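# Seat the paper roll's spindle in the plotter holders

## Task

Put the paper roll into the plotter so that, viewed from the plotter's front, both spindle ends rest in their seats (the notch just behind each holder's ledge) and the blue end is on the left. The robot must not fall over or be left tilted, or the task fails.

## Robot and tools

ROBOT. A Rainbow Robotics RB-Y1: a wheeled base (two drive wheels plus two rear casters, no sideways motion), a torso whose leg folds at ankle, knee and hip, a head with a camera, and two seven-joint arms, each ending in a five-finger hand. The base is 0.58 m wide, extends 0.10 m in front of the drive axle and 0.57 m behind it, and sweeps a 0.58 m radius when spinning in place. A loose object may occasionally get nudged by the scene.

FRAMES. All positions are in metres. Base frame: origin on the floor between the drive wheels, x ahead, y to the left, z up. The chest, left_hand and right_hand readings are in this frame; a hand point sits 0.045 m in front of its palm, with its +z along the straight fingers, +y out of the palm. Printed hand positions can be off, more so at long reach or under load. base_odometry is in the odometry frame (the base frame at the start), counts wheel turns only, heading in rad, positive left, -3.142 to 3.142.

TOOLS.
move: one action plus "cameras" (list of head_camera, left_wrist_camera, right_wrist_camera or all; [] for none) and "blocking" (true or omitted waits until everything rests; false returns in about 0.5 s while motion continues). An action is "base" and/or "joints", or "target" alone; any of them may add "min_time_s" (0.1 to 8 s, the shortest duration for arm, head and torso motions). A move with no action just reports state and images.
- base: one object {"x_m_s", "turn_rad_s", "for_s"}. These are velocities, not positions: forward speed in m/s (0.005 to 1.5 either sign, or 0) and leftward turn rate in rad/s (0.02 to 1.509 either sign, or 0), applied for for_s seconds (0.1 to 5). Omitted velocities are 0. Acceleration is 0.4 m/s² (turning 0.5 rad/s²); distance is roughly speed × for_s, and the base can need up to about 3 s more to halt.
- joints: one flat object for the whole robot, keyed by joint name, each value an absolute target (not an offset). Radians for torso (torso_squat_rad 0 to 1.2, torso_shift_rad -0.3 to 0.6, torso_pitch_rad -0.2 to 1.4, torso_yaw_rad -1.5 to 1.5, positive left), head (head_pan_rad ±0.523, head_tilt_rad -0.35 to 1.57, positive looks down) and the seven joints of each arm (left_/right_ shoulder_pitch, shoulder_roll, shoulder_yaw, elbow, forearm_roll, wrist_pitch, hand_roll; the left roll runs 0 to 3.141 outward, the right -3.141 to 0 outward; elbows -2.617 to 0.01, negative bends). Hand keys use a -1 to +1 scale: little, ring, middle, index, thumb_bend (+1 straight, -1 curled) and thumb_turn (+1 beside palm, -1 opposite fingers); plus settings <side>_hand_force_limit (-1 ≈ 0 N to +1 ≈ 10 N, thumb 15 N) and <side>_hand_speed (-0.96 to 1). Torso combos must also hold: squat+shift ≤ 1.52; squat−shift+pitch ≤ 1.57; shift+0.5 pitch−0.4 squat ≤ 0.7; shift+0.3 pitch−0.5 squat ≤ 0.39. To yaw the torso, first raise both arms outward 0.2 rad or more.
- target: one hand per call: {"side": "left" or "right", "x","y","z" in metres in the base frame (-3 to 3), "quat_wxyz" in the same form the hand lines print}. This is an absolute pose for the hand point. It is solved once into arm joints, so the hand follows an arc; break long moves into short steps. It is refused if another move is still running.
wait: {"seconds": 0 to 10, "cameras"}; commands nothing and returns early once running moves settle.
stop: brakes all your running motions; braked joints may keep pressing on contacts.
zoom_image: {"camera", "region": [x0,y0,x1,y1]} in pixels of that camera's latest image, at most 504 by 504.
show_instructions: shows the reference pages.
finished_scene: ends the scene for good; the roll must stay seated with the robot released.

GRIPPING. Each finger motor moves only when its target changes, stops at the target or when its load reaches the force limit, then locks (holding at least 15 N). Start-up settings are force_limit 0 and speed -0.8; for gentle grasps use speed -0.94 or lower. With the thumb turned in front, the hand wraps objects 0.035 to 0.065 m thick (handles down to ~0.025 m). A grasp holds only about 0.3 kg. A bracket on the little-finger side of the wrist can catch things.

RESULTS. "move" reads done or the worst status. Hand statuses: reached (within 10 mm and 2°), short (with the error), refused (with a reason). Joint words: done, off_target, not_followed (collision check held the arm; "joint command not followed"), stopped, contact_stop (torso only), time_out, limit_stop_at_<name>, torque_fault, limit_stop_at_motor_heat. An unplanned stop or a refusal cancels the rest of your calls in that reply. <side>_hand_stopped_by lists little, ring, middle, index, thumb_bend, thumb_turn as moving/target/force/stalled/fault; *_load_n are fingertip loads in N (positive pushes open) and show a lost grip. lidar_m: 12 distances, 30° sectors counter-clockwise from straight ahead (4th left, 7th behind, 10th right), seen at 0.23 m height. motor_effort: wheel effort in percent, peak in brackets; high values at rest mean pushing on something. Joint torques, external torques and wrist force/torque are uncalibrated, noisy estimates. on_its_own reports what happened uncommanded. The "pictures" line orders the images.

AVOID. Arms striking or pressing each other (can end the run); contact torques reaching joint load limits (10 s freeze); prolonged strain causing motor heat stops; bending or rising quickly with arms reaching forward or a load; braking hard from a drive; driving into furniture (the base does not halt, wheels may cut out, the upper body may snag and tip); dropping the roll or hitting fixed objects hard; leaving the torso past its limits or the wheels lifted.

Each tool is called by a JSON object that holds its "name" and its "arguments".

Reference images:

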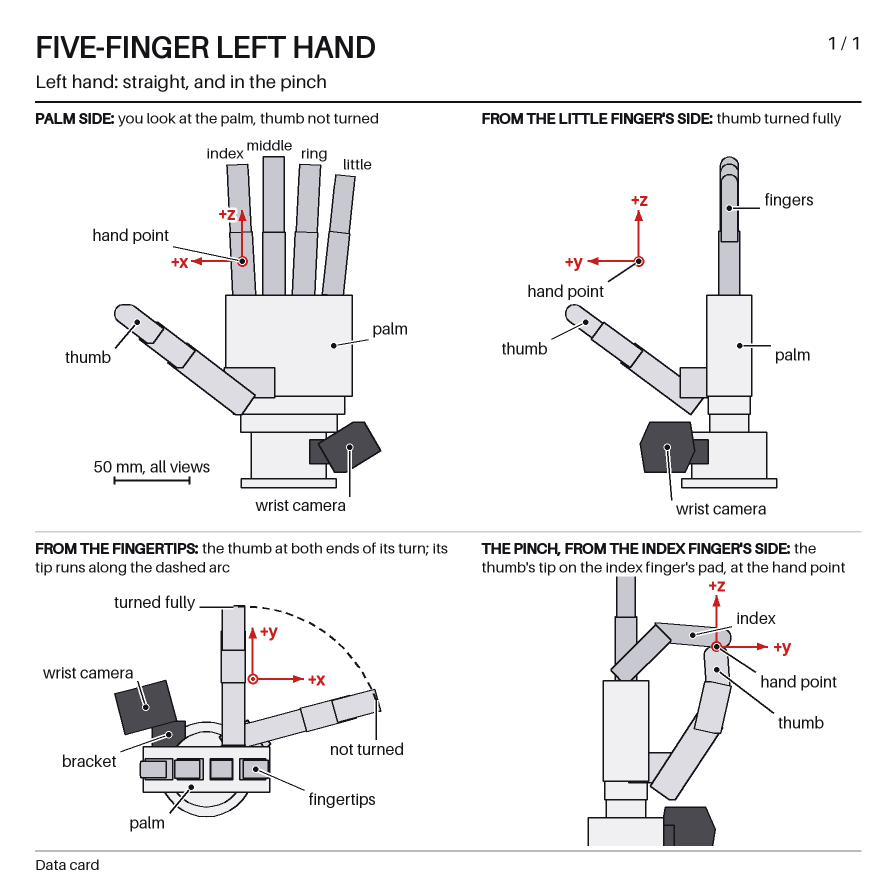

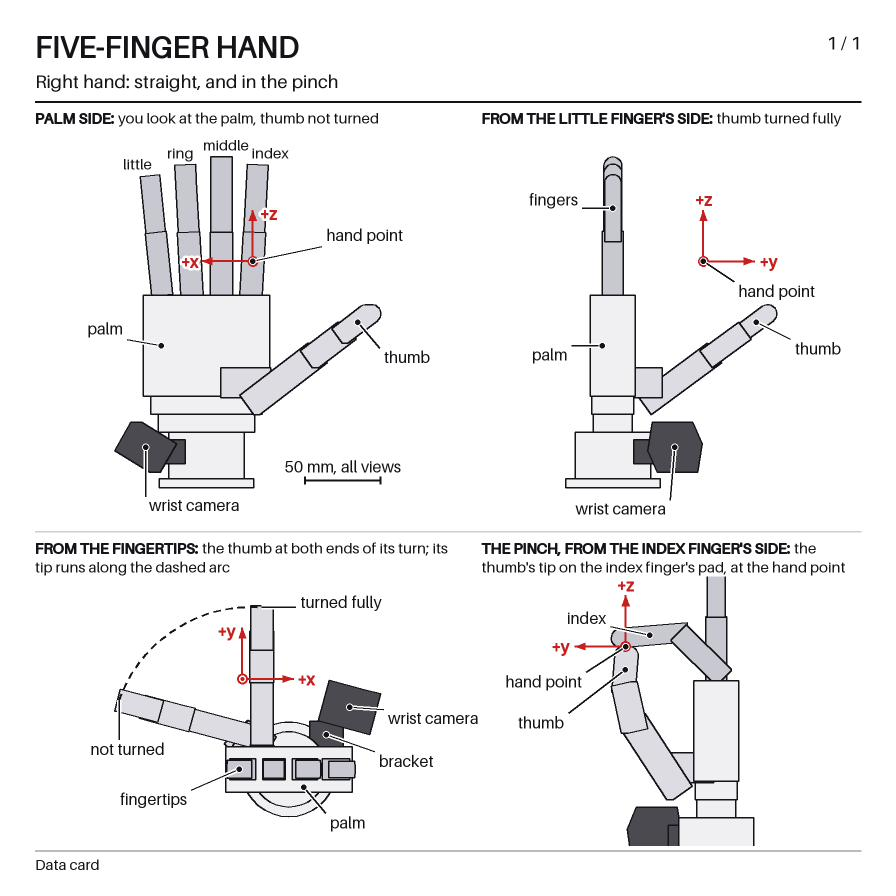

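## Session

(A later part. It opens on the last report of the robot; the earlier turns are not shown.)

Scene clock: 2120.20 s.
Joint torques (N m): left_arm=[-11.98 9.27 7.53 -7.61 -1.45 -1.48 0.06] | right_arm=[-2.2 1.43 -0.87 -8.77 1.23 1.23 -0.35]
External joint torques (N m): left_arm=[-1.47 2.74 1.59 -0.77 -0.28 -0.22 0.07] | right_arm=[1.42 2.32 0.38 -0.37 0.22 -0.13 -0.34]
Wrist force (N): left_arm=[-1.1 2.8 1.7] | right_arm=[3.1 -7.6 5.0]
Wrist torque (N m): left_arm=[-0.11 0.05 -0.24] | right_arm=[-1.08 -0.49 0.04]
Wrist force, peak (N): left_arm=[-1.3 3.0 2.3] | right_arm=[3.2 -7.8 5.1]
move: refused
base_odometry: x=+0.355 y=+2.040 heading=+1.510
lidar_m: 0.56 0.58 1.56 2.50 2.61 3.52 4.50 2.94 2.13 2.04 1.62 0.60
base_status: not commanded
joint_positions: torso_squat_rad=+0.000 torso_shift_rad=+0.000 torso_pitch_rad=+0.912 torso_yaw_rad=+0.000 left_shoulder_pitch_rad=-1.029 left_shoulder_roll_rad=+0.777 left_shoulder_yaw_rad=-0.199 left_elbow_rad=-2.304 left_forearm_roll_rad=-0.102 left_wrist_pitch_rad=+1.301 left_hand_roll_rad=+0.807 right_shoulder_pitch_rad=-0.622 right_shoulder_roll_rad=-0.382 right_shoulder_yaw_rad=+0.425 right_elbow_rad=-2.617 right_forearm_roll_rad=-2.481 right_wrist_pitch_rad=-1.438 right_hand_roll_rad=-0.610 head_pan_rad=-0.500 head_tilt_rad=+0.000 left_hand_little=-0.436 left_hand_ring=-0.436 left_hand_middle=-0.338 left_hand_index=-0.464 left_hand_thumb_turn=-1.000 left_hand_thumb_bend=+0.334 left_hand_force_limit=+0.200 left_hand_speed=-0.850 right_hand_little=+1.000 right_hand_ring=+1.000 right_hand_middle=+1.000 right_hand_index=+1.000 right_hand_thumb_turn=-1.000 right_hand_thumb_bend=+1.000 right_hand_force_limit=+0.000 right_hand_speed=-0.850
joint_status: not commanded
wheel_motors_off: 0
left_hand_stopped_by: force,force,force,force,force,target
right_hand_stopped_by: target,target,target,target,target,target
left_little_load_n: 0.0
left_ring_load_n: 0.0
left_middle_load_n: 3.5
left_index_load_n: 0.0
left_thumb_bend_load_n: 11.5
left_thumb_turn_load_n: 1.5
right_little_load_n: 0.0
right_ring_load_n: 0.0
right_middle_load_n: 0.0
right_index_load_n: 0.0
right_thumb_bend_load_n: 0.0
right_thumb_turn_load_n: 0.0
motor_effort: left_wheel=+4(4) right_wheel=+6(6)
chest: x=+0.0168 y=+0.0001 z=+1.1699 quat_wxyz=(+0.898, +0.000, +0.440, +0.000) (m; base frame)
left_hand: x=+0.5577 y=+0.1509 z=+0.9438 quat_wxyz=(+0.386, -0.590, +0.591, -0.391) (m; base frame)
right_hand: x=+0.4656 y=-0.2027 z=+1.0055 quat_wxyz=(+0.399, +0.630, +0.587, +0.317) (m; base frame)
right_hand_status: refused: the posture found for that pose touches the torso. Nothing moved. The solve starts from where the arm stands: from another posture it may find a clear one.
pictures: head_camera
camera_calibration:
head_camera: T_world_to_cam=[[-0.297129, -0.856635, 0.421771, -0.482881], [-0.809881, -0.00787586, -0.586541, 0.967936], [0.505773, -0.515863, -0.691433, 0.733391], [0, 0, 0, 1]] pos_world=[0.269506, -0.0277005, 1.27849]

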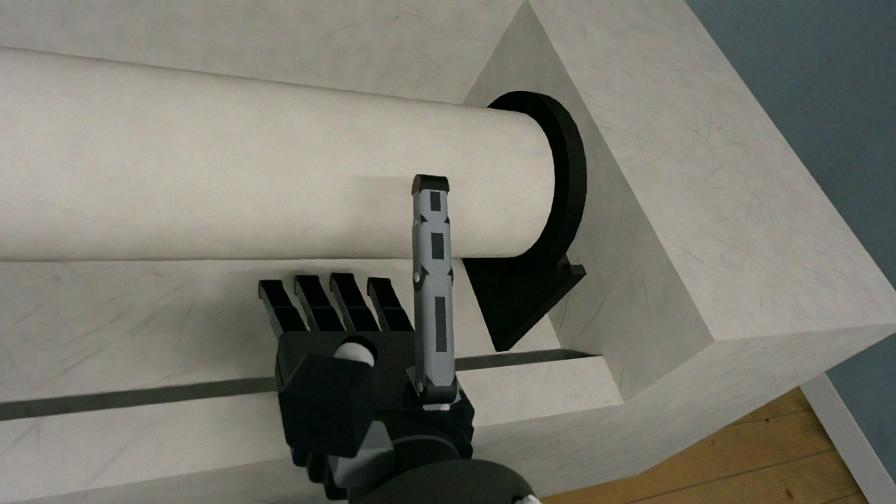

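{"name": "move", "arguments": {"joints": {"head_pan_rad": 0.5, "head_tilt_rad": -0.1}, "cameras": ["head_camera", "right_wrist_camera"]}}

Scene clock: 2125.73 s.
Joint torques (N m): left_arm=[-12.13 9.23 7.49 -7.54 -1.51 -1.48 0.07] | right_arm=[-2.32 1.1 -0.62 -8.85 1.14 1.23 -0.38]
External joint torques (N m): left_arm=[-1.63 2.69 1.55 -0.7 -0.34 -0.22 0.07] | right_arm=[1.31 1.99 0.63 -0.45 0.12 -0.13 -0.37]
Wrist force (N): left_arm=[-1.1 3.0 1.6] | right_arm=[3.2 -7.7 5.0]
Wrist torque (N m): left_arm=[-0.09 0.04 -0.26] | right_arm=[-1.08 -0.50 0.05]
Wrist force, peak (N): left_arm=[-1.7 3.3 1.8] | right_arm=[3.2 -8.0 5.1]
move: done
base_odometry: x=+0.355 y=+2.040 heading=+1.510
lidar_m: 0.56 0.60 1.55 2.51 2.59 3.53 4.51 2.93 2.13 2.05 1.63 0.60
base_status: not commanded
joint_positions: torso_squat_rad=+0.000 torso_shift_rad=+0.000 torso_pitch_rad=+0.912 torso_yaw_rad=+0.000 left_shoulder_pitch_rad=-1.029 left_shoulder_roll_rad=+0.777 left_shoulder_yaw_rad=-0.199 left_elbow_rad=-2.304 left_forearm_roll_rad=-0.102 left_wrist_pitch_rad=+1.301 left_hand_roll_rad=+0.807 right_shoulder_pitch_rad=-0.622 right_shoulder_roll_rad=-0.382 right_shoulder_yaw_rad=+0.425 right_elbow_rad=-2.617 right_forearm_roll_rad=-2.481 right_wrist_pitch_rad=-1.438 right_hand_roll_rad=-0.610 head_pan_rad=+0.500 head_tilt_rad=-0.100 left_hand_little=-0.436 left_hand_ring=-0.436 left_hand_middle=-0.338 left_hand_index=-0.464 left_hand_thumb_turn=-1.000 left_hand_thumb_bend=+0.334 left_hand_force_limit=+0.200 left_hand_speed=-0.850 right_hand_little=+1.000 right_hand_ring=+1.000 right_hand_middle=+1.000 right_hand_index=+1.000 right_hand_thumb_turn=-1.000 right_hand_thumb_bend=+1.000 right_hand_force_limit=+0.000 right_hand_speed=-0.850
joint_status: all done
wheel_motors_off: 0
left_hand_stopped_by: force,force,force,force,force,target
right_hand_stopped_by: target,target,target,target,target,target
left_little_load_n: 0.0
left_ring_load_n: 0.0
left_middle_load_n: 3.5
left_index_load_n: 0.0
left_thumb_bend_load_n: 11.5
left_thumb_turn_load_n: 1.0
right_little_load_n: 0.0
right_ring_load_n: 0.0
right_middle_load_n: 0.0
right_index_load_n: 0.0
right_thumb_bend_load_n: -0.5
right_thumb_turn_load_n: 0.0
motor_effort: left_wheel=+4(4) right_wheel=+6(6)
chest: x=+0.0168 y=+0.0001 z=+1.1699 quat_wxyz=(+0.898, +0.000, +0.440, +0.000) (m; base frame)
left_hand: x=+0.5577 y=+0.1509 z=+0.9438 quat_wxyz=(+0.386, -0.590, +0.591, -0.391) (m; base frame)
right_hand: x=+0.4656 y=-0.2027 z=+1.0055 quat_wxyz=(+0.399, +0.630, +0.587, +0.317) (m; base frame)
pictures: head_camera, right_wrist_camera
camera_calibration:
head_camera: T_world_to_cam=[[0.284536, -0.897599, -0.336682, 0.374496], [-0.741585, 0.016478, -0.670656, 1.06233], [0.607529, 0.440504, -0.660958, 0.675149], [0, 0, 0, 1]] pos_world=[0.271081, 0.0212359, 1.28479]
right_wrist_camera: T_world_to_cam=[[0.456468, 0.267352, 0.848622, -1.02435], [-0.476173, -0.732292, 0.486834, -0.422778], [0.751595, -0.626315, -0.206962, -0.155313], [0, 0, 0, 1]] pos_world=[0.382999, -0.133011, 1.04296]

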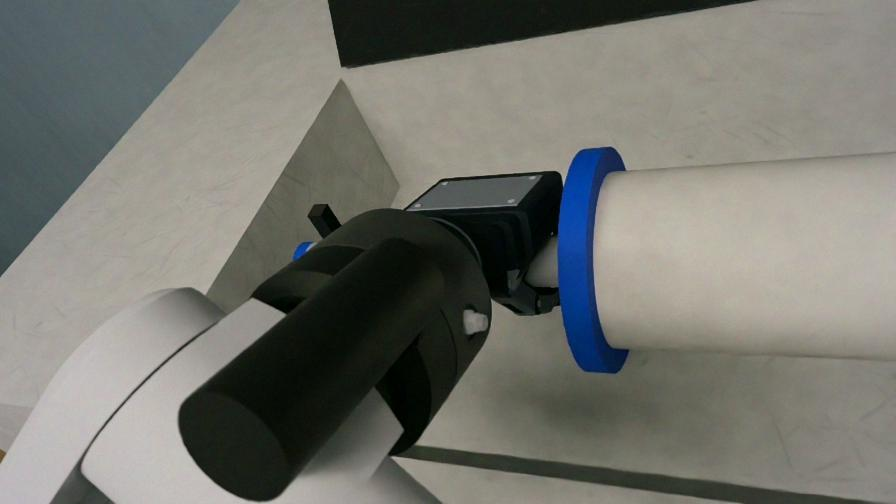

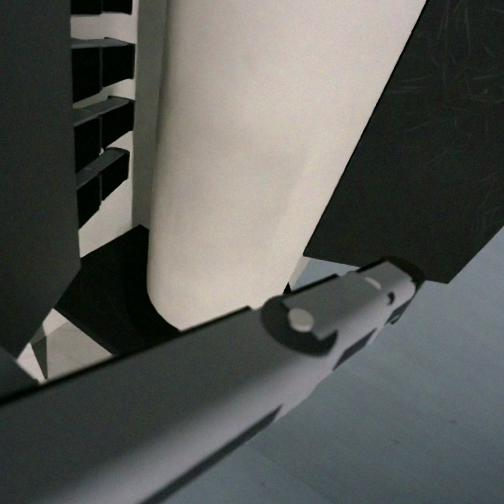

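{"name": "move", "arguments": {"joints": {"left_hand_thumb_bend": 1.0}, "cameras": ["left_wrist_camera"]}}

Scene clock: 2135.47 s.
Joint torques (N m): left_arm=[-12.07 9.02 7.51 -7.62 -1.48 -1.38 0.07] | right_arm=[-2.16 1.38 -1.26 -8.77 1.08 1.2 -0.35]
External joint torques (N m): left_arm=[-1.56 2.48 1.57 -0.78 -0.31 -0.12 0.07] | right_arm=[1.47 2.27 -0.01 -0.37 0.07 -0.15 -0.34]
Wrist force (N): left_arm=[-1.1 2.8 1.4] | right_arm=[3.2 -7.7 5.0]
Wrist torque (N m): left_arm=[-0.06 0.05 -0.28] | right_arm=[-1.09 -0.49 0.04]
Wrist force, peak (N): left_arm=[-1.0 3.4 2.1] | right_arm=[3.3 -8.0 5.2]
move: done
base_odometry: x=+0.355 y=+2.040 heading=+1.510
lidar_m: 0.56 0.60 1.55 2.50 2.58 3.52 4.52 2.95 2.14 2.04 1.63 0.59
base_status: not commanded
joint_positions: torso_squat_rad=+0.000 torso_shift_rad=+0.000 torso_pitch_rad=+0.912 torso_yaw_rad=+0.000 left_shoulder_pitch_rad=-1.029 left_shoulder_roll_rad=+0.777 left_shoulder_yaw_rad=-0.199 left_elbow_rad=-2.304 left_forearm_roll_rad=-0.102 left_wrist_pitch_rad=+1.301 left_hand_roll_rad=+0.807 right_shoulder_pitch_rad=-0.622 right_shoulder_roll_rad=-0.382 right_shoulder_yaw_rad=+0.425 right_elbow_rad=-2.617 right_forearm_roll_rad=-2.481 right_wrist_pitch_rad=-1.438 right_hand_roll_rad=-0.610 head_pan_rad=+0.500 head_tilt_rad=-0.100 left_hand_little=-0.436 left_hand_ring=-0.436 left_hand_middle=-0.339 left_hand_index=-0.464 left_hand_thumb_turn=-1.000 left_hand_thumb_bend=+1.000 left_hand_force_limit=+0.200 left_hand_speed=-0.850 right_hand_little=+1.000 right_hand_ring=+1.000 right_hand_middle=+1.000 right_hand_index=+1.000 right_hand_thumb_turn=-1.000 right_hand_thumb_bend=+1.000 right_hand_force_limit=+0.000 right_hand_speed=-0.850
joint_status: all done
wheel_motors_off: 0
left_hand_stopped_by: force,force,force,force,target,target
right_hand_stopped_by: target,target,target,target,target,target
left_little_load_n: 0.0
left_ring_load_n: 0.0
left_middle_load_n: 0.0
left_index_load_n: 0.0
left_thumb_bend_load_n: 0.0
left_thumb_turn_load_n: 0.0
right_little_load_n: 0.0
right_ring_load_n: 0.0
right_middle_load_n: 0.0
right_index_load_n: 0.0
right_thumb_bend_load_n: 0.0
right_thumb_turn_load_n: 0.0
motor_effort: left_wheel=+4(4) right_wheel=+6(6)
chest: x=+0.0168 y=+0.0001 z=+1.1699 quat_wxyz=(+0.898, +0.000, +0.440, +0.000) (m; base frame)
left_hand: x=+0.5577 y=+0.1509 z=+0.9438 quat_wxyz=(+0.386, -0.590, +0.591, -0.391) (m; base frame)
right_hand: x=+0.4656 y=-0.2027 z=+1.0055 quat_wxyz=(+0.399, +0.630, +0.587, +0.317) (m; base frame)
pictures: left_wrist_camera
camera_calibration:
left_wrist_camera: T_world_to_cam=[[0.389969, -0.308762, 0.867519, -0.990416], [-0.610245, -0.792176, -0.00762774, 0.459778], [0.689583, -0.526425, -0.497345, 0.276988], [0, 0, 0, 1]] pos_world=[0.475803, 0.204235, 1.00047]

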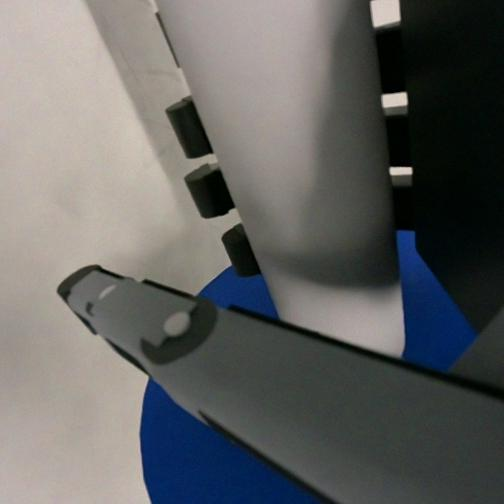

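{"name": "move", "arguments": {"joints": {"left_hand_little": 1.0, "left_hand_ring": 1.0, "left_hand_middle": 1.0, "left_hand_index": 1.0}, "cameras": ["left_wrist_camera", "head_camera"]}}

Scene clock: 2144.17 s.
Joint torques (N m): left_arm=[-12 9.19 7.38 -7.51 -1.47 -1.46 0.06] | right_arm=[-2.54 1.06 -0.79 -8.8 1.14 1.36 -0.36]
External joint torques (N m): left_arm=[-1.48 2.64 1.43 -0.66 -0.29 -0.19 0.07] | right_arm=[1.09 1.94 0.46 -0.4 0.13 0 -0.36]
Wrist force (N): left_arm=[-1.2 3.0 1.7] | right_arm=[3.1 -7.9 5.1]
Wrist torque (N m): left_arm=[-0.10 0.06 -0.25] | right_arm=[-1.13 -0.48 0.02]
Wrist force, peak (N): left_arm=[-1.6 3.4 1.7] | right_arm=[3.1 -7.8 5.3]
move: done
base_odometry: x=+0.355 y=+2.040 heading=+1.510
lidar_m: 0.56 0.59 1.55 2.50 2.59 3.52 4.52 2.94 2.14 2.03 1.62 0.61
base_status: not commanded
joint_positions: torso_squat_rad=+0.000 torso_shift_rad=+0.000 torso_pitch_rad=+0.912 torso_yaw_rad=+0.000 left_shoulder_pitch_rad=-1.029 left_shoulder_roll_rad=+0.777 left_shoulder_yaw_rad=-0.199 left_elbow_rad=-2.304 left_forearm_roll_rad=-0.102 left_wrist_pitch_rad=+1.301 left_hand_roll_rad=+0.807 right_shoulder_pitch_rad=-0.622 right_shoulder_roll_rad=-0.382 right_shoulder_yaw_rad=+0.425 right_elbow_rad=-2.617 right_forearm_roll_rad=-2.481 right_wrist_pitch_rad=-1.438 right_hand_roll_rad=-0.610 head_pan_rad=+0.500 head_tilt_rad=-0.100 left_hand_little=+1.000 left_hand_ring=+1.000 left_hand_middle=+1.000 left_hand_index=+1.000 left_hand_thumb_turn=-1.000 left_hand_thumb_bend=+1.000 left_hand_force_limit=+0.200 left_hand_speed=-0.850 right_hand_little=+1.000 right_hand_ring=+1.000 right_hand_middle=+1.000 right_hand_index=+1.000 right_hand_thumb_turn=-1.000 right_hand_thumb_bend=+1.000 right_hand_force_limit=+0.000 right_hand_speed=-0.850
joint_status: all done
wheel_motors_off: 0
left_hand_stopped_by: target,target,target,target,target,target
right_hand_stopped_by: target,target,target,target,target,target
left_little_load_n: 0.0
left_ring_load_n: 0.0
left_middle_load_n: 0.0
left_index_load_n: -0.5
left_thumb_bend_load_n: 0.0
left_thumb_turn_load_n: 0.0
right_little_load_n: 0.0
right_ring_load_n: 0.0
right_middle_load_n: 0.0
right_index_load_n: 0.0
right_thumb_bend_load_n: 0.0
right_thumb_turn_load_n: 0.0
motor_effort: left_wheel=+4(4) right_wheel=+6(6)
chest: x=+0.0168 y=+0.0001 z=+1.1699 quat_wxyz=(+0.898, +0.000, +0.440, +0.000) (m; base frame)
left_hand: x=+0.5577 y=+0.1509 z=+0.9438 quat_wxyz=(+0.386, -0.590, +0.591, -0.391) (m; base frame)
right_hand: x=+0.4656 y=-0.2027 z=+1.0055 quat_wxyz=(+0.399, +0.630, +0.587, +0.317) (m; base frame)
pictures: head_camera, left_wrist_camera
camera_calibration:
head_camera: T_world_to_cam=[[0.284536, -0.897599, -0.336682, 0.374496], [-0.741585, 0.016478, -0.670656, 1.06233], [0.607529, 0.440504, -0.660958, 0.675149], [0, 0, 0, 1]] pos_world=[0.271081, 0.0212359, 1.28479]
left_wrist_camera: T_world_to_cam=[[0.389969, -0.308762, 0.867519, -0.990416], [-0.610245, -0.792176, -0.00762774, 0.459778], [0.689583, -0.526425, -0.497345, 0.276988], [0, 0, 0, 1]] pos_world=[0.475803, 0.204235, 1.00047]

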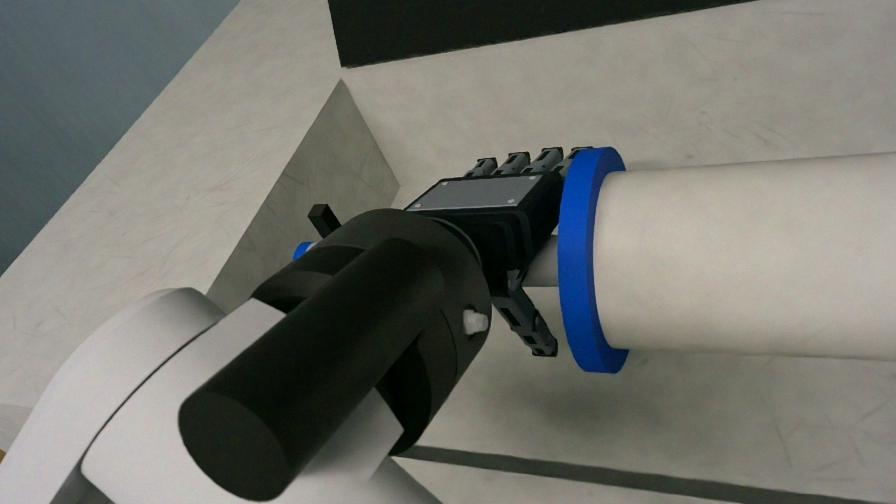

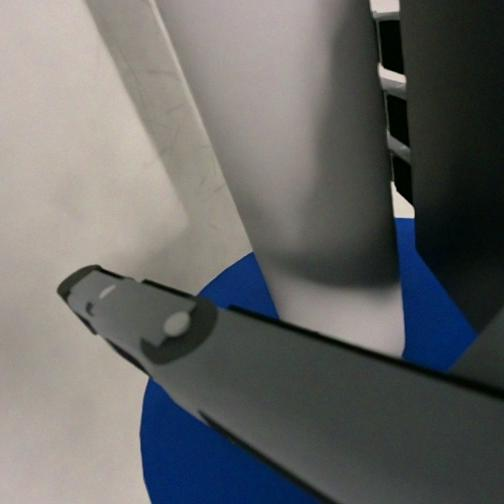

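{"name": "move", "arguments": {"target": {"side": "left", "x": 0.549, "y": 0.152, "z": 0.973, "quat_wxyz": [0.386, -0.590, 0.591, -0.391]}, "min_time_s": 2, "cameras": ["head_camera", "left_wrist_camera"]}}

Scene clock: 2169.10 s.
Joint torques (N m): left_arm=[-12.1 9.52 7.59 -7.94 -0.96 -1.14 -0.32] | right_arm=[-2.26 1.02 -0.83 -8.68 1.24 1.22 -0.24]
External joint torques (N m): left_arm=[-1.55 2.84 1.7 -1.75 0.23 0.17 -0.31] | right_arm=[1.37 1.91 0.42 -0.27 0.23 -0.13 -0.23]
Wrist force (N): left_arm=[-1.2 2.3 1.7] | right_arm=[3.1 -7.6 5.1]
Wrist torque (N m): left_arm=[-0.22 0.07 -0.33] | right_arm=[-1.07 -0.47 0.04]
Wrist force, peak (N): left_arm=[-1.3 3.5 2.0] | right_arm=[3.1 -8.0 5.1]
move: done
base_odometry: x=+0.355 y=+2.040 heading=+1.510
lidar_m: 0.55 0.59 1.56 2.49 2.60 3.52 4.50 2.94 2.13 2.05 1.62 0.60
base_status: not commanded
joint_positions: torso_squat_rad=+0.000 torso_shift_rad=+0.000 torso_pitch_rad=+0.912 torso_yaw_rad=+0.000 left_shoulder_pitch_rad=-1.071 left_shoulder_roll_rad=+0.796 left_shoulder_yaw_rad=-0.164 left_elbow_rad=-2.385 left_forearm_roll_rad=-0.042 left_wrist_pitch_rad=+1.413 left_hand_roll_rad=+0.779 right_shoulder_pitch_rad=-0.622 right_shoulder_roll_rad=-0.382 right_shoulder_yaw_rad=+0.425 right_elbow_rad=-2.617 right_forearm_roll_rad=-2.481 right_wrist_pitch_rad=-1.438 right_hand_roll_rad=-0.610 head_pan_rad=+0.500 head_tilt_rad=-0.100 left_hand_little=+1.000 left_hand_ring=+1.000 left_hand_middle=+1.000 left_hand_index=+1.000 left_hand_thumb_turn=-1.000 left_hand_thumb_bend=+1.000 left_hand_force_limit=+0.200 left_hand_speed=-0.850 right_hand_little=+1.000 right_hand_ring=+1.000 right_hand_middle=+1.000 right_hand_index=+1.000 right_hand_thumb_turn=-1.000 right_hand_thumb_bend=+1.000 right_hand_force_limit=+0.000 right_hand_speed=-0.850
joint_status: all done
wheel_motors_off: 0
left_hand_stopped_by: target,target,target,target,target,target
right_hand_stopped_by: target,target,target,target,target,target
left_little_load_n: 0.0
left_ring_load_n: 0.0
left_middle_load_n: 0.0
left_index_load_n: 0.0
left_thumb_bend_load_n: 0.0
left_thumb_turn_load_n: 0.0
right_little_load_n: 0.0
right_ring_load_n: 0.0
right_middle_load_n: 0.0
right_index_load_n: 0.0
right_thumb_bend_load_n: 0.0
right_thumb_turn_load_n: 0.0
motor_effort: left_wheel=+4(4) right_wheel=+6(6)
chest: x=+0.0168 y=+0.0001 z=+1.1699 quat_wxyz=(+0.898, +0.000, +0.440, +0.000) (m; base frame)
left_hand: x=+0.5489 y=+0.1519 z=+0.9726 quat_wxyz=(+0.386, -0.590, +0.591, -0.391) (m; base frame)
left_hand_status: reached (checked arc, planned for 2.0 s): 0 mm and 0.0 deg off.
right_hand: x=+0.4656 y=-0.2027 z=+1.0055 quat_wxyz=(+0.399, +0.630, +0.587, +0.317) (m; base frame)
pictures: head_camera, left_wrist_camera
camera_calibration:
head_camera: T_world_to_cam=[[0.284536, -0.897599, -0.336682, 0.374496], [-0.741585, 0.016478, -0.670656, 1.06233], [0.607529, 0.440504, -0.660958, 0.675149], [0, 0, 0, 1]] pos_world=[0.271081, 0.0212359, 1.28479]
left_wrist_camera: T_world_to_cam=[[0.389703, -0.308096, 0.867876, -1.01191], [-0.610331, -0.792115, -0.00714389, 0.454888], [0.689658, -0.526907, -0.49673, 0.297358], [0, 0, 0, 1]] pos_world=[0.466902, 0.205237, 1.02917]

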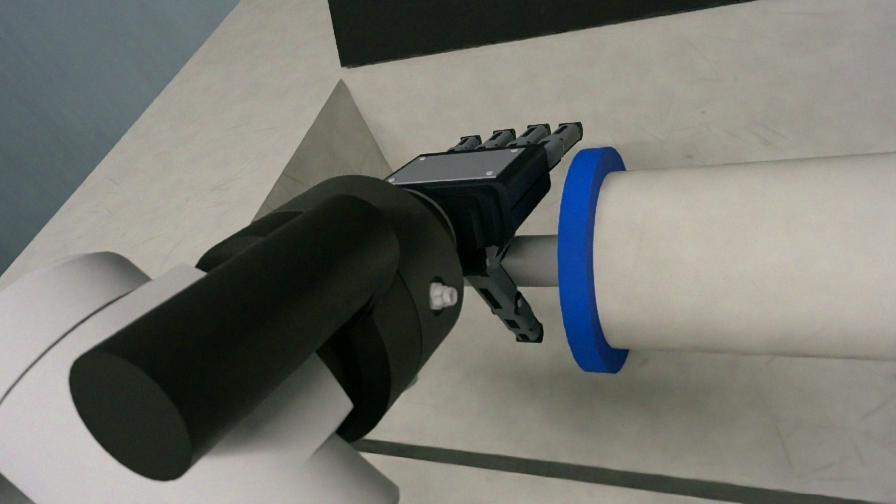

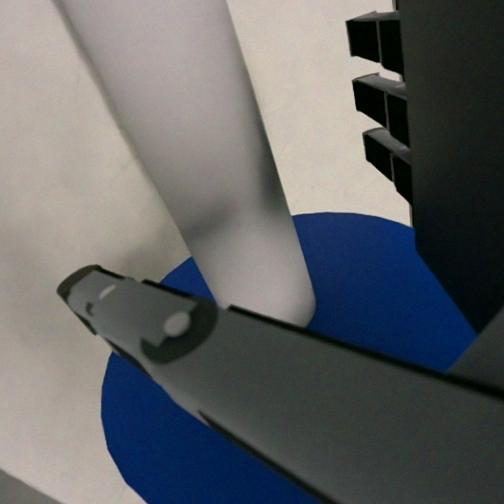

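{"name": "move", "arguments": {"target": {"side": "left", "x": 0.536, "y": 0.154, "z": 1.003, "quat_wxyz": [0.386, -0.590, 0.591, -0.391]}, "min_time_s": 2, "cameras": []}}

{"name": "move", "arguments": {"target": {"side": "left", "x": 0.515, "y": 0.156, "z": 1.04, "quat_wxyz": [0.386, -0.590, 0.591, -0.391]}, "min_time_s": 2, "cameras": ["head_camera"]}}

Scene clock: 2177.23 s.
Joint torques (N m): left_arm=[-11.97 9.41 7.45 -7.04 -0.81 -1.2 -0.28] | right_arm=[-2.23 0.96 -0.72 -8.84 1.18 1.24 -0.23]
External joint torques (N m): left_arm=[-1.46 2.6 1.74 -1.72 0.37 0.13 -0.27] | right_arm=[1.4 1.84 0.52 -0.44 0.16 -0.11 -0.22]
Wrist force (N): left_arm=[-1.2 2.8 1.6] | right_arm=[3.1 -7.6 5.1]
Wrist torque (N m): left_arm=[-0.11 0.10 -0.31] | right_arm=[-1.08 -0.48 0.04]
Wrist force, peak (N): left_arm=[-1.1 3.5 2.2] | right_arm=[3.2 -8.0 5.0]
move: done
base_odometry: x=+0.355 y=+2.040 heading=+1.510
lidar_m: 0.57 0.59 1.53 2.50 2.59 3.52 4.50 2.95 2.13 2.04 1.64 0.60
base_status: not commanded
joint_positions: torso_squat_rad=+0.000 torso_shift_rad=+0.000 torso_pitch_rad=+0.912 torso_yaw_rad=+0.000 left_shoulder_pitch_rad=-1.121 left_shoulder_roll_rad=+0.814 left_shoulder_yaw_rad=-0.123 left_elbow_rad=-2.472 left_forearm_roll_rad=+0.025 left_wrist_pitch_rad=+1.543 left_hand_roll_rad=+0.755 right_shoulder_pitch_rad=-0.622 right_shoulder_roll_rad=-0.382 right_shoulder_yaw_rad=+0.425 right_elbow_rad=-2.617 right_forearm_roll_rad=-2.481 right_wrist_pitch_rad=-1.438 right_hand_roll_rad=-0.610 head_pan_rad=+0.500 head_tilt_rad=-0.100 left_hand_little=+1.000 left_hand_ring=+1.000 left_hand_middle=+1.000 left_hand_index=+1.000 left_hand_thumb_turn=-1.000 left_hand_thumb_bend=+1.000 left_hand_force_limit=+0.200 left_hand_speed=-0.850 right_hand_little=+1.000 right_hand_ring=+1.000 right_hand_middle=+1.000 right_hand_index=+1.000 right_hand_thumb_turn=-1.000 right_hand_thumb_bend=+1.000 right_hand_force_limit=+0.000 right_hand_speed=-0.850
joint_status: all done
wheel_motors_off: 0
left_hand_stopped_by: target,target,target,target,target,target
right_hand_stopped_by: target,target,target,target,target,target
left_little_load_n: 0.0
left_ring_load_n: 0.0
left_middle_load_n: 0.0
left_index_load_n: 0.0
left_thumb_bend_load_n: 0.0
left_thumb_turn_load_n: 0.0
right_little_load_n: 0.5
right_ring_load_n: 0.0
right_middle_load_n: 0.0
right_index_load_n: 0.0
right_thumb_bend_load_n: 0.0
right_thumb_turn_load_n: 0.0
motor_effort: left_wheel=+4(4) right_wheel=+6(6)
chest: x=+0.0168 y=+0.0001 z=+1.1699 quat_wxyz=(+0.898, +0.000, +0.440, +0.000) (m; base frame)
left_hand: x=+0.5359 y=+0.1539 z=+1.0026 quat_wxyz=(+0.386, -0.590, +0.591, -0.391) (m; base frame)
left_hand_status: reached (checked arc, planned for 2.0 s): 0 mm and 0.0 deg off.
right_hand: x=+0.4656 y=-0.2027 z=+1.0055 quat_wxyz=(+0.399, +0.630, +0.587, +0.317) (m; base frame)
pictures: none
No camera images: "cameras" was empty.

Scene clock: 2179.57 s.
Joint torques (N m): left_arm=[-12.15 9.43 6.71 -5.36 -0.81 -1.16 -0.38] | right_arm=[-2.37 0.92 -0.96 -8.61 1.16 1.16 -0.5]
External joint torques (N m): left_arm=[-1.7 2.6 1.4 -1.4 0.35 0.2 -0.37] | right_arm=[1.26 1.8 0.29 -0.21 0.15 -0.19 -0.49]
Wrist force (N): left_arm=[-1.4 2.4 1.9] | right_arm=[3.0 -7.8 5.1]
Wrist torque (N m): left_arm=[-0.19 0.12 -0.33] | right_arm=[-1.13 -0.47 0.02]
Wrist force, peak (N): left_arm=[-1.4 3.2 2.1] | right_arm=[3.1 -8.0 5.1]
move: done
base_odometry: x=+0.355 y=+2.040 heading=+1.510
lidar_m: 0.56 0.58 1.55 2.49 2.60 3.53 4.49 2.93 2.15 2.04 1.63 0.59
base_status: not commanded
joint_positions: torso_squat_rad=+0.000 torso_shift_rad=+0.000 torso_pitch_rad=+0.912 torso_yaw_rad=+0.000 left_shoulder_pitch_rad=-1.207 left_shoulder_roll_rad=+0.832 left_shoulder_yaw_rad=-0.072 left_elbow_rad=-2.582 left_forearm_roll_rad=+0.112 left_wrist_pitch_rad=+1.727 left_hand_roll_rad=+0.735 right_shoulder_pitch_rad=-0.622 right_shoulder_roll_rad=-0.382 right_shoulder_yaw_rad=+0.425 right_elbow_rad=-2.617 right_forearm_roll_rad=-2.481 right_wrist_pitch_rad=-1.438 right_hand_roll_rad=-0.610 head_pan_rad=+0.500 head_tilt_rad=-0.100 left_hand_little=+1.000 left_hand_ring=+1.000 left_hand_middle=+1.000 left_hand_index=+1.000 left_hand_thumb_turn=-1.000 left_hand_thumb_bend=+1.000 left_hand_force_limit=+0.200 left_hand_speed=-0.850 right_hand_little=+1.000 right_hand_ring=+1.000 right_hand_middle=+1.000 right_hand_index=+1.000 right_hand_thumb_turn=-1.000 right_hand_thumb_bend=+1.000 right_hand_force_limit=+0.000 right_hand_speed=-0.850
joint_status: all done
wheel_motors_off: 0
left_hand_stopped_by: target,target,target,target,target,target
right_hand_stopped_by: target,target,target,target,target,target
left_little_load_n: 0.0
left_ring_load_n: 0.0
left_middle_load_n: 0.0
left_index_load_n: 0.0
left_thumb_bend_load_n: 0.0
left_thumb_turn_load_n: 0.0
right_little_load_n: 0.0
right_ring_load_n: 0.0
right_middle_load_n: 0.0
right_index_load_n: 0.0
right_thumb_bend_load_n: -0.5
right_thumb_turn_load_n: 0.0
motor_effort: left_wheel=+3(4) right_wheel=+6(6)
chest: x=+0.0168 y=+0.0001 z=+1.1699 quat_wxyz=(+0.898, +0.000, +0.440, +0.000) (m; base frame)
left_hand: x=+0.5149 y=+0.1559 z=+1.0395 quat_wxyz=(+0.386, -0.590, +0.591, -0.392) (m; base frame)
left_hand_status: reached (checked arc, planned for 2.0 s): 1 mm and 0.1 deg off.
right_hand: x=+0.4656 y=-0.2027 z=+1.0055 quat_wxyz=(+0.399, +0.630, +0.587, +0.317) (m; base frame)
pictures: head_camera
camera_calibration:
head_camera: T_world_to_cam=[[0.284536, -0.897599, -0.336682, 0.374496], [-0.741585, 0.016478, -0.670656, 1.06233], [0.607529, 0.440504, -0.660958, 0.675149], [0, 0, 0, 1]] pos_world=[0.271081, 0.0212359, 1.28479]

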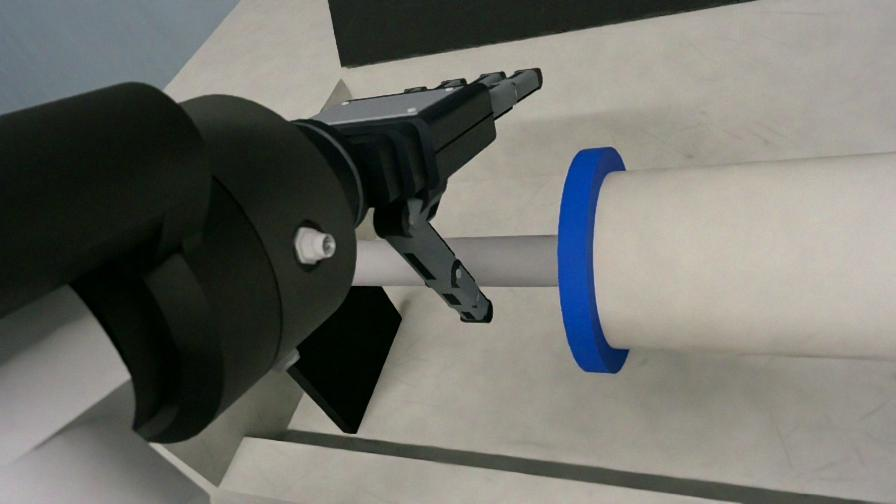

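{"name": "move", "arguments": {"base": {"x_m_s": -0.02, "for_s": 1.0}, "cameras": []}}

{"name": "move", "arguments": {"joints": {"torso_pitch_rad": 0.82}, "min_time_s": 3, "cameras": ["head_camera"]}}

Scene clock: 2192.00 s.
Joint torques (N m): left_arm=[-11.56 9.18 7.04 -5.09 -1.01 -1.29 -0.31] | right_arm=[-2.96 0.99 -1.11 -8.72 1.13 1.35 -0.36]
External joint torques (N m): left_arm=[-1.11 2.34 1.74 -1.14 0.15 0.07 -0.3] | right_arm=[0.66 1.88 0.14 -0.32 0.12 0 -0.35]
Wrist force (N): left_arm=[-1.5 2.1 1.3] | right_arm=[3.0 -7.6 5.0]
Wrist torque (N m): left_arm=[-0.22 0.12 -0.33] | right_arm=[-1.07 -0.47 0.04]
Wrist force, peak (N): left_arm=[-1.3 3.3 1.7] | right_arm=[3.3 -8.1 5.3]
move: done
base_odometry: x=+0.354 y=+2.020 heading=+1.510
lidar_m: 0.58 0.60 1.59 2.49 2.60 3.53 4.50 2.93 2.14 2.03 1.67 0.60
base_status: done (sent for 1 of 1 s)
joint_positions: torso_squat_rad=+0.000 torso_shift_rad=+0.000 torso_pitch_rad=+0.912 torso_yaw_rad=+0.000 left_shoulder_pitch_rad=-1.207 left_shoulder_roll_rad=+0.832 left_shoulder_yaw_rad=-0.072 left_elbow_rad=-2.582 left_forearm_roll_rad=+0.112 left_wrist_pitch_rad=+1.727 left_hand_roll_rad=+0.735 right_shoulder_pitch_rad=-0.622 right_shoulder_roll_rad=-0.382 right_shoulder_yaw_rad=+0.425 right_elbow_rad=-2.617 right_forearm_roll_rad=-2.481 right_wrist_pitch_rad=-1.438 right_hand_roll_rad=-0.610 head_pan_rad=+0.500 head_tilt_rad=-0.100 left_hand_little=+1.000 left_hand_ring=+1.000 left_hand_middle=+1.000 left_hand_index=+1.000 left_hand_thumb_turn=-1.000 left_hand_thumb_bend=+1.000 left_hand_force_limit=+0.200 left_hand_speed=-0.850 right_hand_little=+1.000 right_hand_ring=+1.000 right_hand_middle=+1.000 right_hand_index=+1.000 right_hand_thumb_turn=-1.000 right_hand_thumb_bend=+1.000 right_hand_force_limit=+0.000 right_hand_speed=-0.850
joint_status: not commanded
wheel_motors_off: 0
left_hand_stopped_by: target,target,target,target,target,target
right_hand_stopped_by: target,target,target,target,target,target
left_little_load_n: 0.0
left_ring_load_n: 0.0
left_middle_load_n: 0.0
left_index_load_n: 0.0
left_thumb_bend_load_n: 0.0
left_thumb_turn_load_n: 0.0
right_little_load_n: 0.0
right_ring_load_n: 0.0
right_middle_load_n: 0.0
right_index_load_n: 0.0
right_thumb_bend_load_n: 0.0
right_thumb_turn_load_n: 0.0
motor_effort: left_wheel=+0(18) right_wheel=+2(17)
chest: x=+0.0167 y=+0.0001 z=+1.1699 quat_wxyz=(+0.898, +0.000, +0.440, +0.000) (m; base frame)
left_hand: x=+0.5148 y=+0.1559 z=+1.0396 quat_wxyz=(+0.386, -0.590, +0.591, -0.392) (m; base frame)
right_hand: x=+0.4656 y=-0.2027 z=+1.0055 quat_wxyz=(+0.399, +0.630, +0.587, +0.317) (m; base frame)
pictures: none
No camera images: "cameras" was empty.

Scene clock: 2195.30 s.
Joint torques (N m): left_arm=[-12.11 9.43 6.61 -4.35 -1.03 -1.36 -0.34] | right_arm=[-4.02 0.88 -1.72 -8.35 1.21 1.38 -0.38]
External joint torques (N m): left_arm=[-1.03 2.5 1.19 -1.06 0.18 0.04 -0.33] | right_arm=[0.82 2.02 -0.07 -0.23 0.15 -0.05 -0.37]
Wrist force (N): left_arm=[-0.8 2.4 0.8] | right_arm=[3.1 -8.0 4.6]
Wrist torque (N m): left_arm=[-0.17 -0.03 -0.29] | right_arm=[-1.07 -0.45 0.03]
Wrist force, peak (N): left_arm=[-1.4 2.9 1.9] | right_arm=[3.2 -8.0 5.1]
move: done
base_odometry: x=+0.354 y=+2.020 heading=+1.510
lidar_m: 0.58 0.61 1.59 2.50 2.60 3.52 4.49 2.94 2.13 2.04 1.66 0.60
base_status: not commanded
joint_positions: torso_squat_rad=+0.000 torso_shift_rad=+0.000 torso_pitch_rad=+0.820 torso_yaw_rad=+0.000 left_shoulder_pitch_rad=-1.207 left_shoulder_roll_rad=+0.832 left_shoulder_yaw_rad=-0.071 left_elbow_rad=-2.582 left_forearm_roll_rad=+0.112 left_wrist_pitch_rad=+1.727 left_hand_roll_rad=+0.735 right_shoulder_pitch_rad=-0.622 right_shoulder_roll_rad=-0.382 right_shoulder_yaw_rad=+0.425 right_elbow_rad=-2.617 right_forearm_roll_rad=-2.481 right_wrist_pitch_rad=-1.438 right_hand_roll_rad=-0.610 head_pan_rad=+0.500 head_tilt_rad=-0.100 left_hand_little=+1.000 left_hand_ring=+1.000 left_hand_middle=+1.000 left_hand_index=+1.000 left_hand_thumb_turn=-1.000 left_hand_thumb_bend=+1.000 left_hand_force_limit=+0.200 left_hand_speed=-0.850 right_hand_little=+1.000 right_hand_ring=+1.000 right_hand_middle=+1.000 right_hand_index=+1.000 right_hand_thumb_turn=-1.000 right_hand_thumb_bend=+1.000 right_hand_force_limit=+0.000 right_hand_speed=-0.850
joint_status: all done
wheel_motors_off: 0
left_hand_stopped_by: target,target,target,target,target,target
right_hand_stopped_by: target,target,target,target,target,target
left_little_load_n: 0.0
left_ring_load_n: 0.0
left_middle_load_n: 0.0
left_index_load_n: 0.0
left_thumb_bend_load_n: 0.0
left_thumb_turn_load_n: 0.0
right_little_load_n: 0.0
right_ring_load_n: 0.0
right_middle_load_n: 0.0
right_index_load_n: 0.0
right_thumb_bend_load_n: 0.0
right_thumb_turn_load_n: 0.0
motor_effort: left_wheel=-1(1) right_wheel=+2(2)
chest: x=-0.0016 y=+0.0000 z=+1.1915 quat_wxyz=(+0.917, +0.000, +0.399, +0.000) (m; base frame)
left_hand: x=+0.5063 y=+0.1558 z=+1.1074 quat_wxyz=(+0.413, -0.571, +0.573, -0.419) (m; base frame)
right_hand: x=+0.4604 y=-0.2027 z=+1.0690 quat_wxyz=(+0.425, +0.615, +0.568, +0.345) (m; base frame)
pictures: head_camera
camera_calibration:
head_camera: T_world_to_cam=[[0.314165, -0.897598, -0.30922, 0.354289], [-0.677017, 0.0165149, -0.735782, 1.14085], [0.665544, 0.440505, -0.602501, 0.631167], [0, 0, 0, 1]] pos_world=[0.241, 0.0211358, 1.32925]

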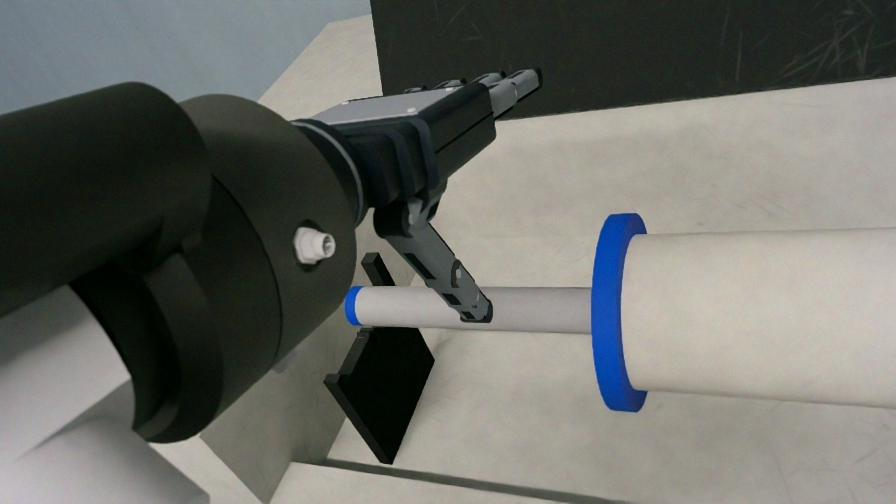

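{"name": "move", "arguments": {"joints": {"torso_pitch_rad": 0.68}, "min_time_s": 3, "cameras": []}}

{"name": "move", "arguments": {"base": {"x_m_s": -0.1, "for_s": 1.5}, "cameras": ["head_camera"]}}

{"name": "zoom_image", "arguments": {"camera": "head_camera", "region": [200, 150, 700, 500]}}

{"name": "move", "arguments": {"joints": {"head_pan_rad": -0.4}, "cameras": ["head_camera"]}}

{"name": "zoom_image", "arguments": {"camera": "head_camera", "region": [300, 150, 800, 500]}}

Scene clock: 2207.97 s.
Joint torques (N m): left_arm=[-12.53 9.4 6.68 -3.27 -1.1 -1.29 -0.29] | right_arm=[-5.48 0.57 -2 -7.65 1.27 1.55 -0.33]
External joint torques (N m): left_arm=[-0.66 2.42 1.18 -1.07 0.17 0.15 -0.28] | right_arm=[1.15 2.09 0.22 -0.08 0.17 0.01 -0.32]
Wrist force (N): left_arm=[-0.6 2.8 0.5] | right_arm=[3.2 -8.2 4.0]
Wrist torque (N m): left_arm=[-0.11 -0.06 -0.32] | right_arm=[-1.07 -0.47 0.01]
Wrist force, peak (N): left_arm=[-1.0 3.4 1.0] | right_arm=[3.1 -8.2 4.7]
move: done
base_odometry: x=+0.354 y=+2.020 heading=+1.510
lidar_m: 0.58 0.60 1.59 2.49 2.60 3.53 4.51 2.94 2.13 2.05 1.64 0.62
base_status: not commanded
joint_positions: torso_squat_rad=+0.000 torso_shift_rad=+0.000 torso_pitch_rad=+0.680 torso_yaw_rad=+0.000 left_shoulder_pitch_rad=-1.207 left_shoulder_roll_rad=+0.832 left_shoulder_yaw_rad=-0.071 left_elbow_rad=-2.582 left_forearm_roll_rad=+0.112 left_wrist_pitch_rad=+1.727 left_hand_roll_rad=+0.735 right_shoulder_pitch_rad=-0.622 right_shoulder_roll_rad=-0.382 right_shoulder_yaw_rad=+0.425 right_elbow_rad=-2.617 right_forearm_roll_rad=-2.481 right_wrist_pitch_rad=-1.438 right_hand_roll_rad=-0.610 head_pan_rad=+0.500 head_tilt_rad=-0.100 left_hand_little=+1.000 left_hand_ring=+1.000 left_hand_middle=+1.000 left_hand_index=+1.000 left_hand_thumb_turn=-1.000 left_hand_thumb_bend=+1.000 left_hand_force_limit=+0.200 left_hand_speed=-0.850 right_hand_little=+1.000 right_hand_ring=+1.000 right_hand_middle=+1.000 right_hand_index=+1.000 right_hand_thumb_turn=-1.000 right_hand_thumb_bend=+1.000 right_hand_force_limit=+0.000 right_hand_speed=-0.850
joint_status: all done
wheel_motors_off: 0
left_hand_stopped_by: target,target,target,target,target,target
right_hand_stopped_by: target,target,target,target,target,target
left_little_load_n: 0.0
left_ring_load_n: 0.0
left_middle_load_n: 0.0
left_index_load_n: 0.0
left_thumb_bend_load_n: 0.0
left_thumb_turn_load_n: 0.0
right_little_load_n: 0.0
right_ring_load_n: 0.0
right_middle_load_n: 0.0
right_index_load_n: 0.0
right_thumb_bend_load_n: 0.0
right_thumb_turn_load_n: 0.0
motor_effort: left_wheel=-1(1) right_wheel=+2(2)
chest: x=-0.0333 y=+0.0000 z=+1.2210 quat_wxyz=(+0.943, +0.000, +0.334, +0.000) (m; base frame)
left_hand: x=+0.4814 y=+0.1558 z=+1.2087 quat_wxyz=(+0.452, -0.540, +0.543, -0.457) (m; base frame)
right_hand: x=+0.4413 y=-0.2028 z=+1.1641 quat_wxyz=(+0.464, +0.589, +0.537, +0.387) (m; base frame)
pictures: none
No camera images: "cameras" was empty.

Scene clock: 2210.20 s.
Joint torques (N m): left_arm=[-12.93 9.52 6.72 -2.94 -1.13 -1.38 -0.21] | right_arm=[-6.05 0.18 -2.05 -7.53 1.02 1.5 -0.38]
External joint torques (N m): left_arm=[-1.07 2.54 1.22 -0.74 0.14 0.06 -0.2] | right_arm=[0.58 1.71 0.17 0.04 -0.09 -0.04 -0.37]
Wrist force (N): left_arm=[-1.3 2.6 0.2] | right_arm=[3.0 -8.3 4.0]
Wrist torque (N m): left_arm=[-0.14 0.06 -0.34] | right_arm=[-1.09 -0.44 0.00]
Wrist force, peak (N): left_arm=[-1.7 3.2 0.5] | right_arm=[3.2 -8.4 4.2]
move: done
base_odometry: x=+0.345 y=+1.870 heading=+1.509
lidar_m: 0.73 0.78 1.79 2.50 2.60 3.52 4.32 2.95 2.14 2.04 1.83 0.77
base_status: done (sent for 1.5 of 1.5 s)
joint_positions: torso_squat_rad=+0.000 torso_shift_rad=+0.000 torso_pitch_rad=+0.680 torso_yaw_rad=+0.000 left_shoulder_pitch_rad=-1.207 left_shoulder_roll_rad=+0.832 left_shoulder_yaw_rad=-0.071 left_elbow_rad=-2.582 left_forearm_roll_rad=+0.112 left_wrist_pitch_rad=+1.727 left_hand_roll_rad=+0.735 right_shoulder_pitch_rad=-0.622 right_shoulder_roll_rad=-0.382 right_shoulder_yaw_rad=+0.425 right_elbow_rad=-2.617 right_forearm_roll_rad=-2.481 right_wrist_pitch_rad=-1.438 right_hand_roll_rad=-0.610 head_pan_rad=+0.500 head_tilt_rad=-0.100 left_hand_little=+1.000 left_hand_ring=+1.000 left_hand_middle=+1.000 left_hand_index=+1.000 left_hand_thumb_turn=-1.000 left_hand_thumb_bend=+1.000 left_hand_force_limit=+0.200 left_hand_speed=-0.850 right_hand_little=+1.000 right_hand_ring=+1.000 right_hand_middle=+1.000 right_hand_index=+1.000 right_hand_thumb_turn=-1.000 right_hand_thumb_bend=+1.000 right_hand_force_limit=+0.000 right_hand_speed=-0.850
joint_status: not commanded
wheel_motors_off: 0
left_hand_stopped_by: target,target,target,target,target,target
right_hand_stopped_by: target,target,target,target,target,target
left_little_load_n: 0.0
left_ring_load_n: 0.0
left_middle_load_n: 0.0
left_index_load_n: 0.0
left_thumb_bend_load_n: 0.0
left_thumb_turn_load_n: 0.5
right_little_load_n: 0.0
right_ring_load_n: 0.0
right_middle_load_n: 0.0
right_index_load_n: 0.0
right_thumb_bend_load_n: 0.0
right_thumb_turn_load_n: 0.0
motor_effort: left_wheel=-24(39) right_wheel=+14(30)
chest: x=-0.0334 y=+0.0000 z=+1.2211 quat_wxyz=(+0.943, +0.000, +0.334, +0.000) (m; base frame)
left_hand: x=+0.4813 y=+0.1558 z=+1.2089 quat_wxyz=(+0.452, -0.540, +0.543, -0.458) (m; base frame)
right_hand: x=+0.4411 y=-0.2028 z=+1.1643 quat_wxyz=(+0.464, +0.589, +0.537, +0.387) (m; base frame)
pictures: head_camera
camera_calibration:
head_camera: T_world_to_cam=[[0.354283, -0.897595, -0.26231, 0.317453], [-0.567568, 0.0165371, -0.823161, 1.25147], [0.743203, 0.44051, -0.503587, 0.551889], [0, 0, 0, 1]] pos_world=[0.187663, 0.0211357, 1.39136]

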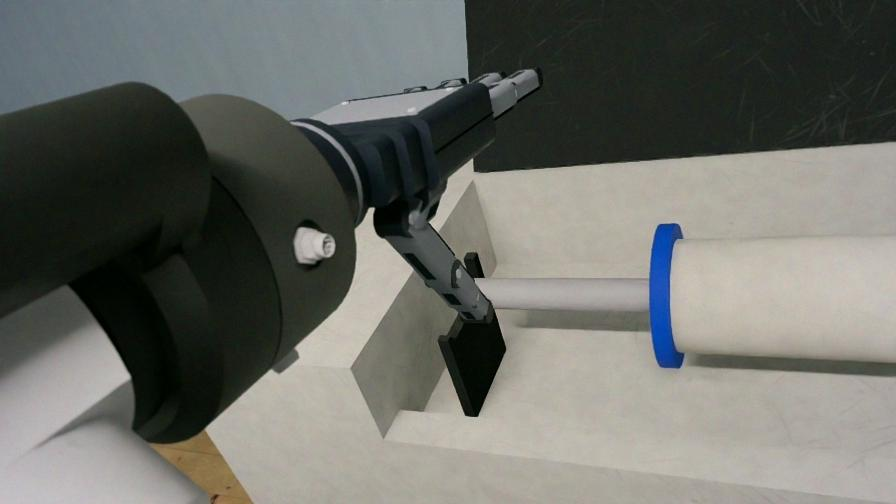

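Scaled by 1.008.

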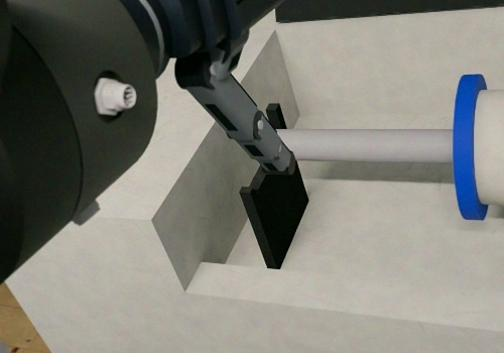

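Scene clock: 2211.47 s.
Joint torques (N m): left_arm=[-12.68 9.37 6.9 -3.09 -1.27 -1.36 -0.25] | right_arm=[-5.79 0.54 -2.22 -7.54 1.18 1.65 -0.35]
External joint torques (N m): left_arm=[-0.81 2.39 1.4 -0.89 0 0.08 -0.25] | right_arm=[0.84 2.06 0 0.03 0.08 0.11 -0.34]
Wrist force (N): left_arm=[-1.4 2.7 -0.1] | right_arm=[2.9 -8.1 3.9]
Wrist torque (N m): left_arm=[-0.12 0.06 -0.35] | right_arm=[-1.04 -0.41 0.00]
Wrist force, peak (N): left_arm=[-1.2 3.4 0.6] | right_arm=[3.1 -8.4 4.2]
move: done
base_odometry: x=+0.345 y=+1.870 heading=+1.509
lidar_m: 0.73 0.76 1.78 2.51 2.59 3.52 4.33 2.95 2.13 2.04 1.83 0.77
base_status: not commanded
joint_positions: torso_squat_rad=+0.000 torso_shift_rad=+0.000 torso_pitch_rad=+0.680 torso_yaw_rad=+0.000 left_shoulder_pitch_rad=-1.207 left_shoulder_roll_rad=+0.832 left_shoulder_yaw_rad=-0.071 left_elbow_rad=-2.582 left_forearm_roll_rad=+0.112 left_wrist_pitch_rad=+1.727 left_hand_roll_rad=+0.735 right_shoulder_pitch_rad=-0.622 right_shoulder_roll_rad=-0.382 right_shoulder_yaw_rad=+0.425 right_elbow_rad=-2.617 right_forearm_roll_rad=-2.481 right_wrist_pitch_rad=-1.438 right_hand_roll_rad=-0.610 head_pan_rad=-0.400 head_tilt_rad=-0.100 left_hand_little=+1.000 left_hand_ring=+1.000 left_hand_middle=+1.000 left_hand_index=+1.000 left_hand_thumb_turn=-1.000 left_hand_thumb_bend=+1.000 left_hand_force_limit=+0.200 left_hand_speed=-0.850 right_hand_little=+1.000 right_hand_ring=+1.000 right_hand_middle=+1.000 right_hand_index=+1.000 right_hand_thumb_turn=-1.000 right_hand_thumb_bend=+1.000 right_hand_force_limit=+0.000 right_hand_speed=-0.850
joint_status: all done
wheel_motors_off: 0
left_hand_stopped_by: target,target,target,target,target,target
right_hand_stopped_by: target,target,target,target,target,target
left_little_load_n: 0.0
left_ring_load_n: 0.0
left_middle_load_n: -0.5
left_index_load_n: 0.0
left_thumb_bend_load_n: 0.0
left_thumb_turn_load_n: 0.0
right_little_load_n: 0.0
right_ring_load_n: 0.0
right_middle_load_n: 0.0
right_index_load_n: 0.0
right_thumb_bend_load_n: 0.0
right_thumb_turn_load_n: 0.0
motor_effort: left_wheel=-24(25) right_wheel=+14(14)
chest: x=-0.0334 y=+0.0000 z=+1.2211 quat_wxyz=(+0.943, +0.000, +0.334, +0.000) (m; base frame)
left_hand: x=+0.4813 y=+0.1558 z=+1.2089 quat_wxyz=(+0.452, -0.540, +0.543, -0.458) (m; base frame)
right_hand: x=+0.4411 y=-0.2028 z=+1.1643 quat_wxyz=(+0.464, +0.589, +0.537, +0.387) (m; base frame)
pictures: head_camera
camera_calibration:
head_camera: T_world_to_cam=[[-0.321886, -0.902984, 0.284622, -0.353822], [-0.579518, -0.049816, -0.813435, 1.2395], [0.748697, -0.426777, -0.507261, 0.556465], [0, 0, 0, 1]] pos_world=[0.1878, -0.020262, 1.39123]

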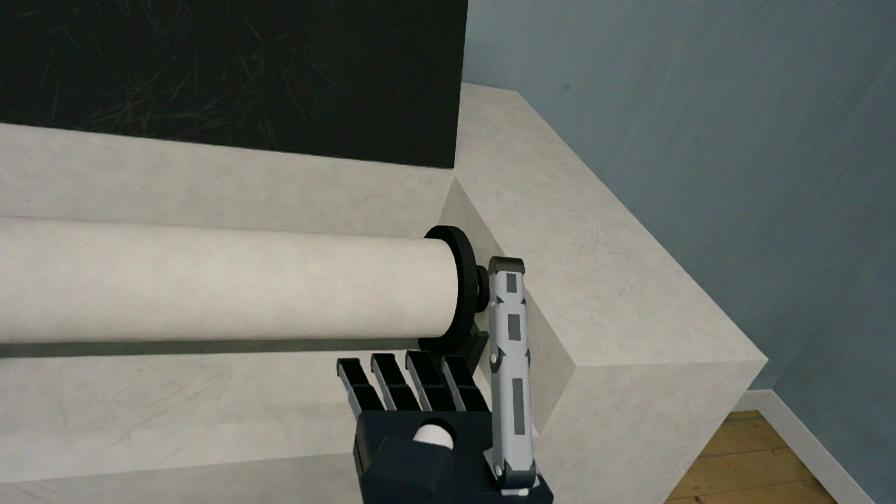

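Scaled by 1.008.

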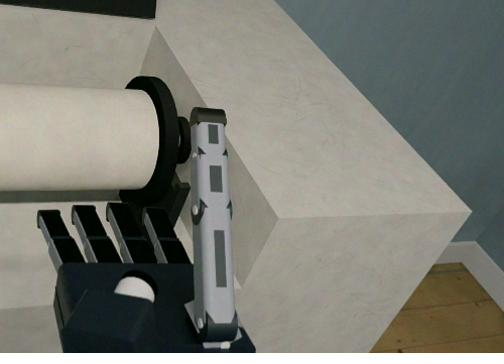

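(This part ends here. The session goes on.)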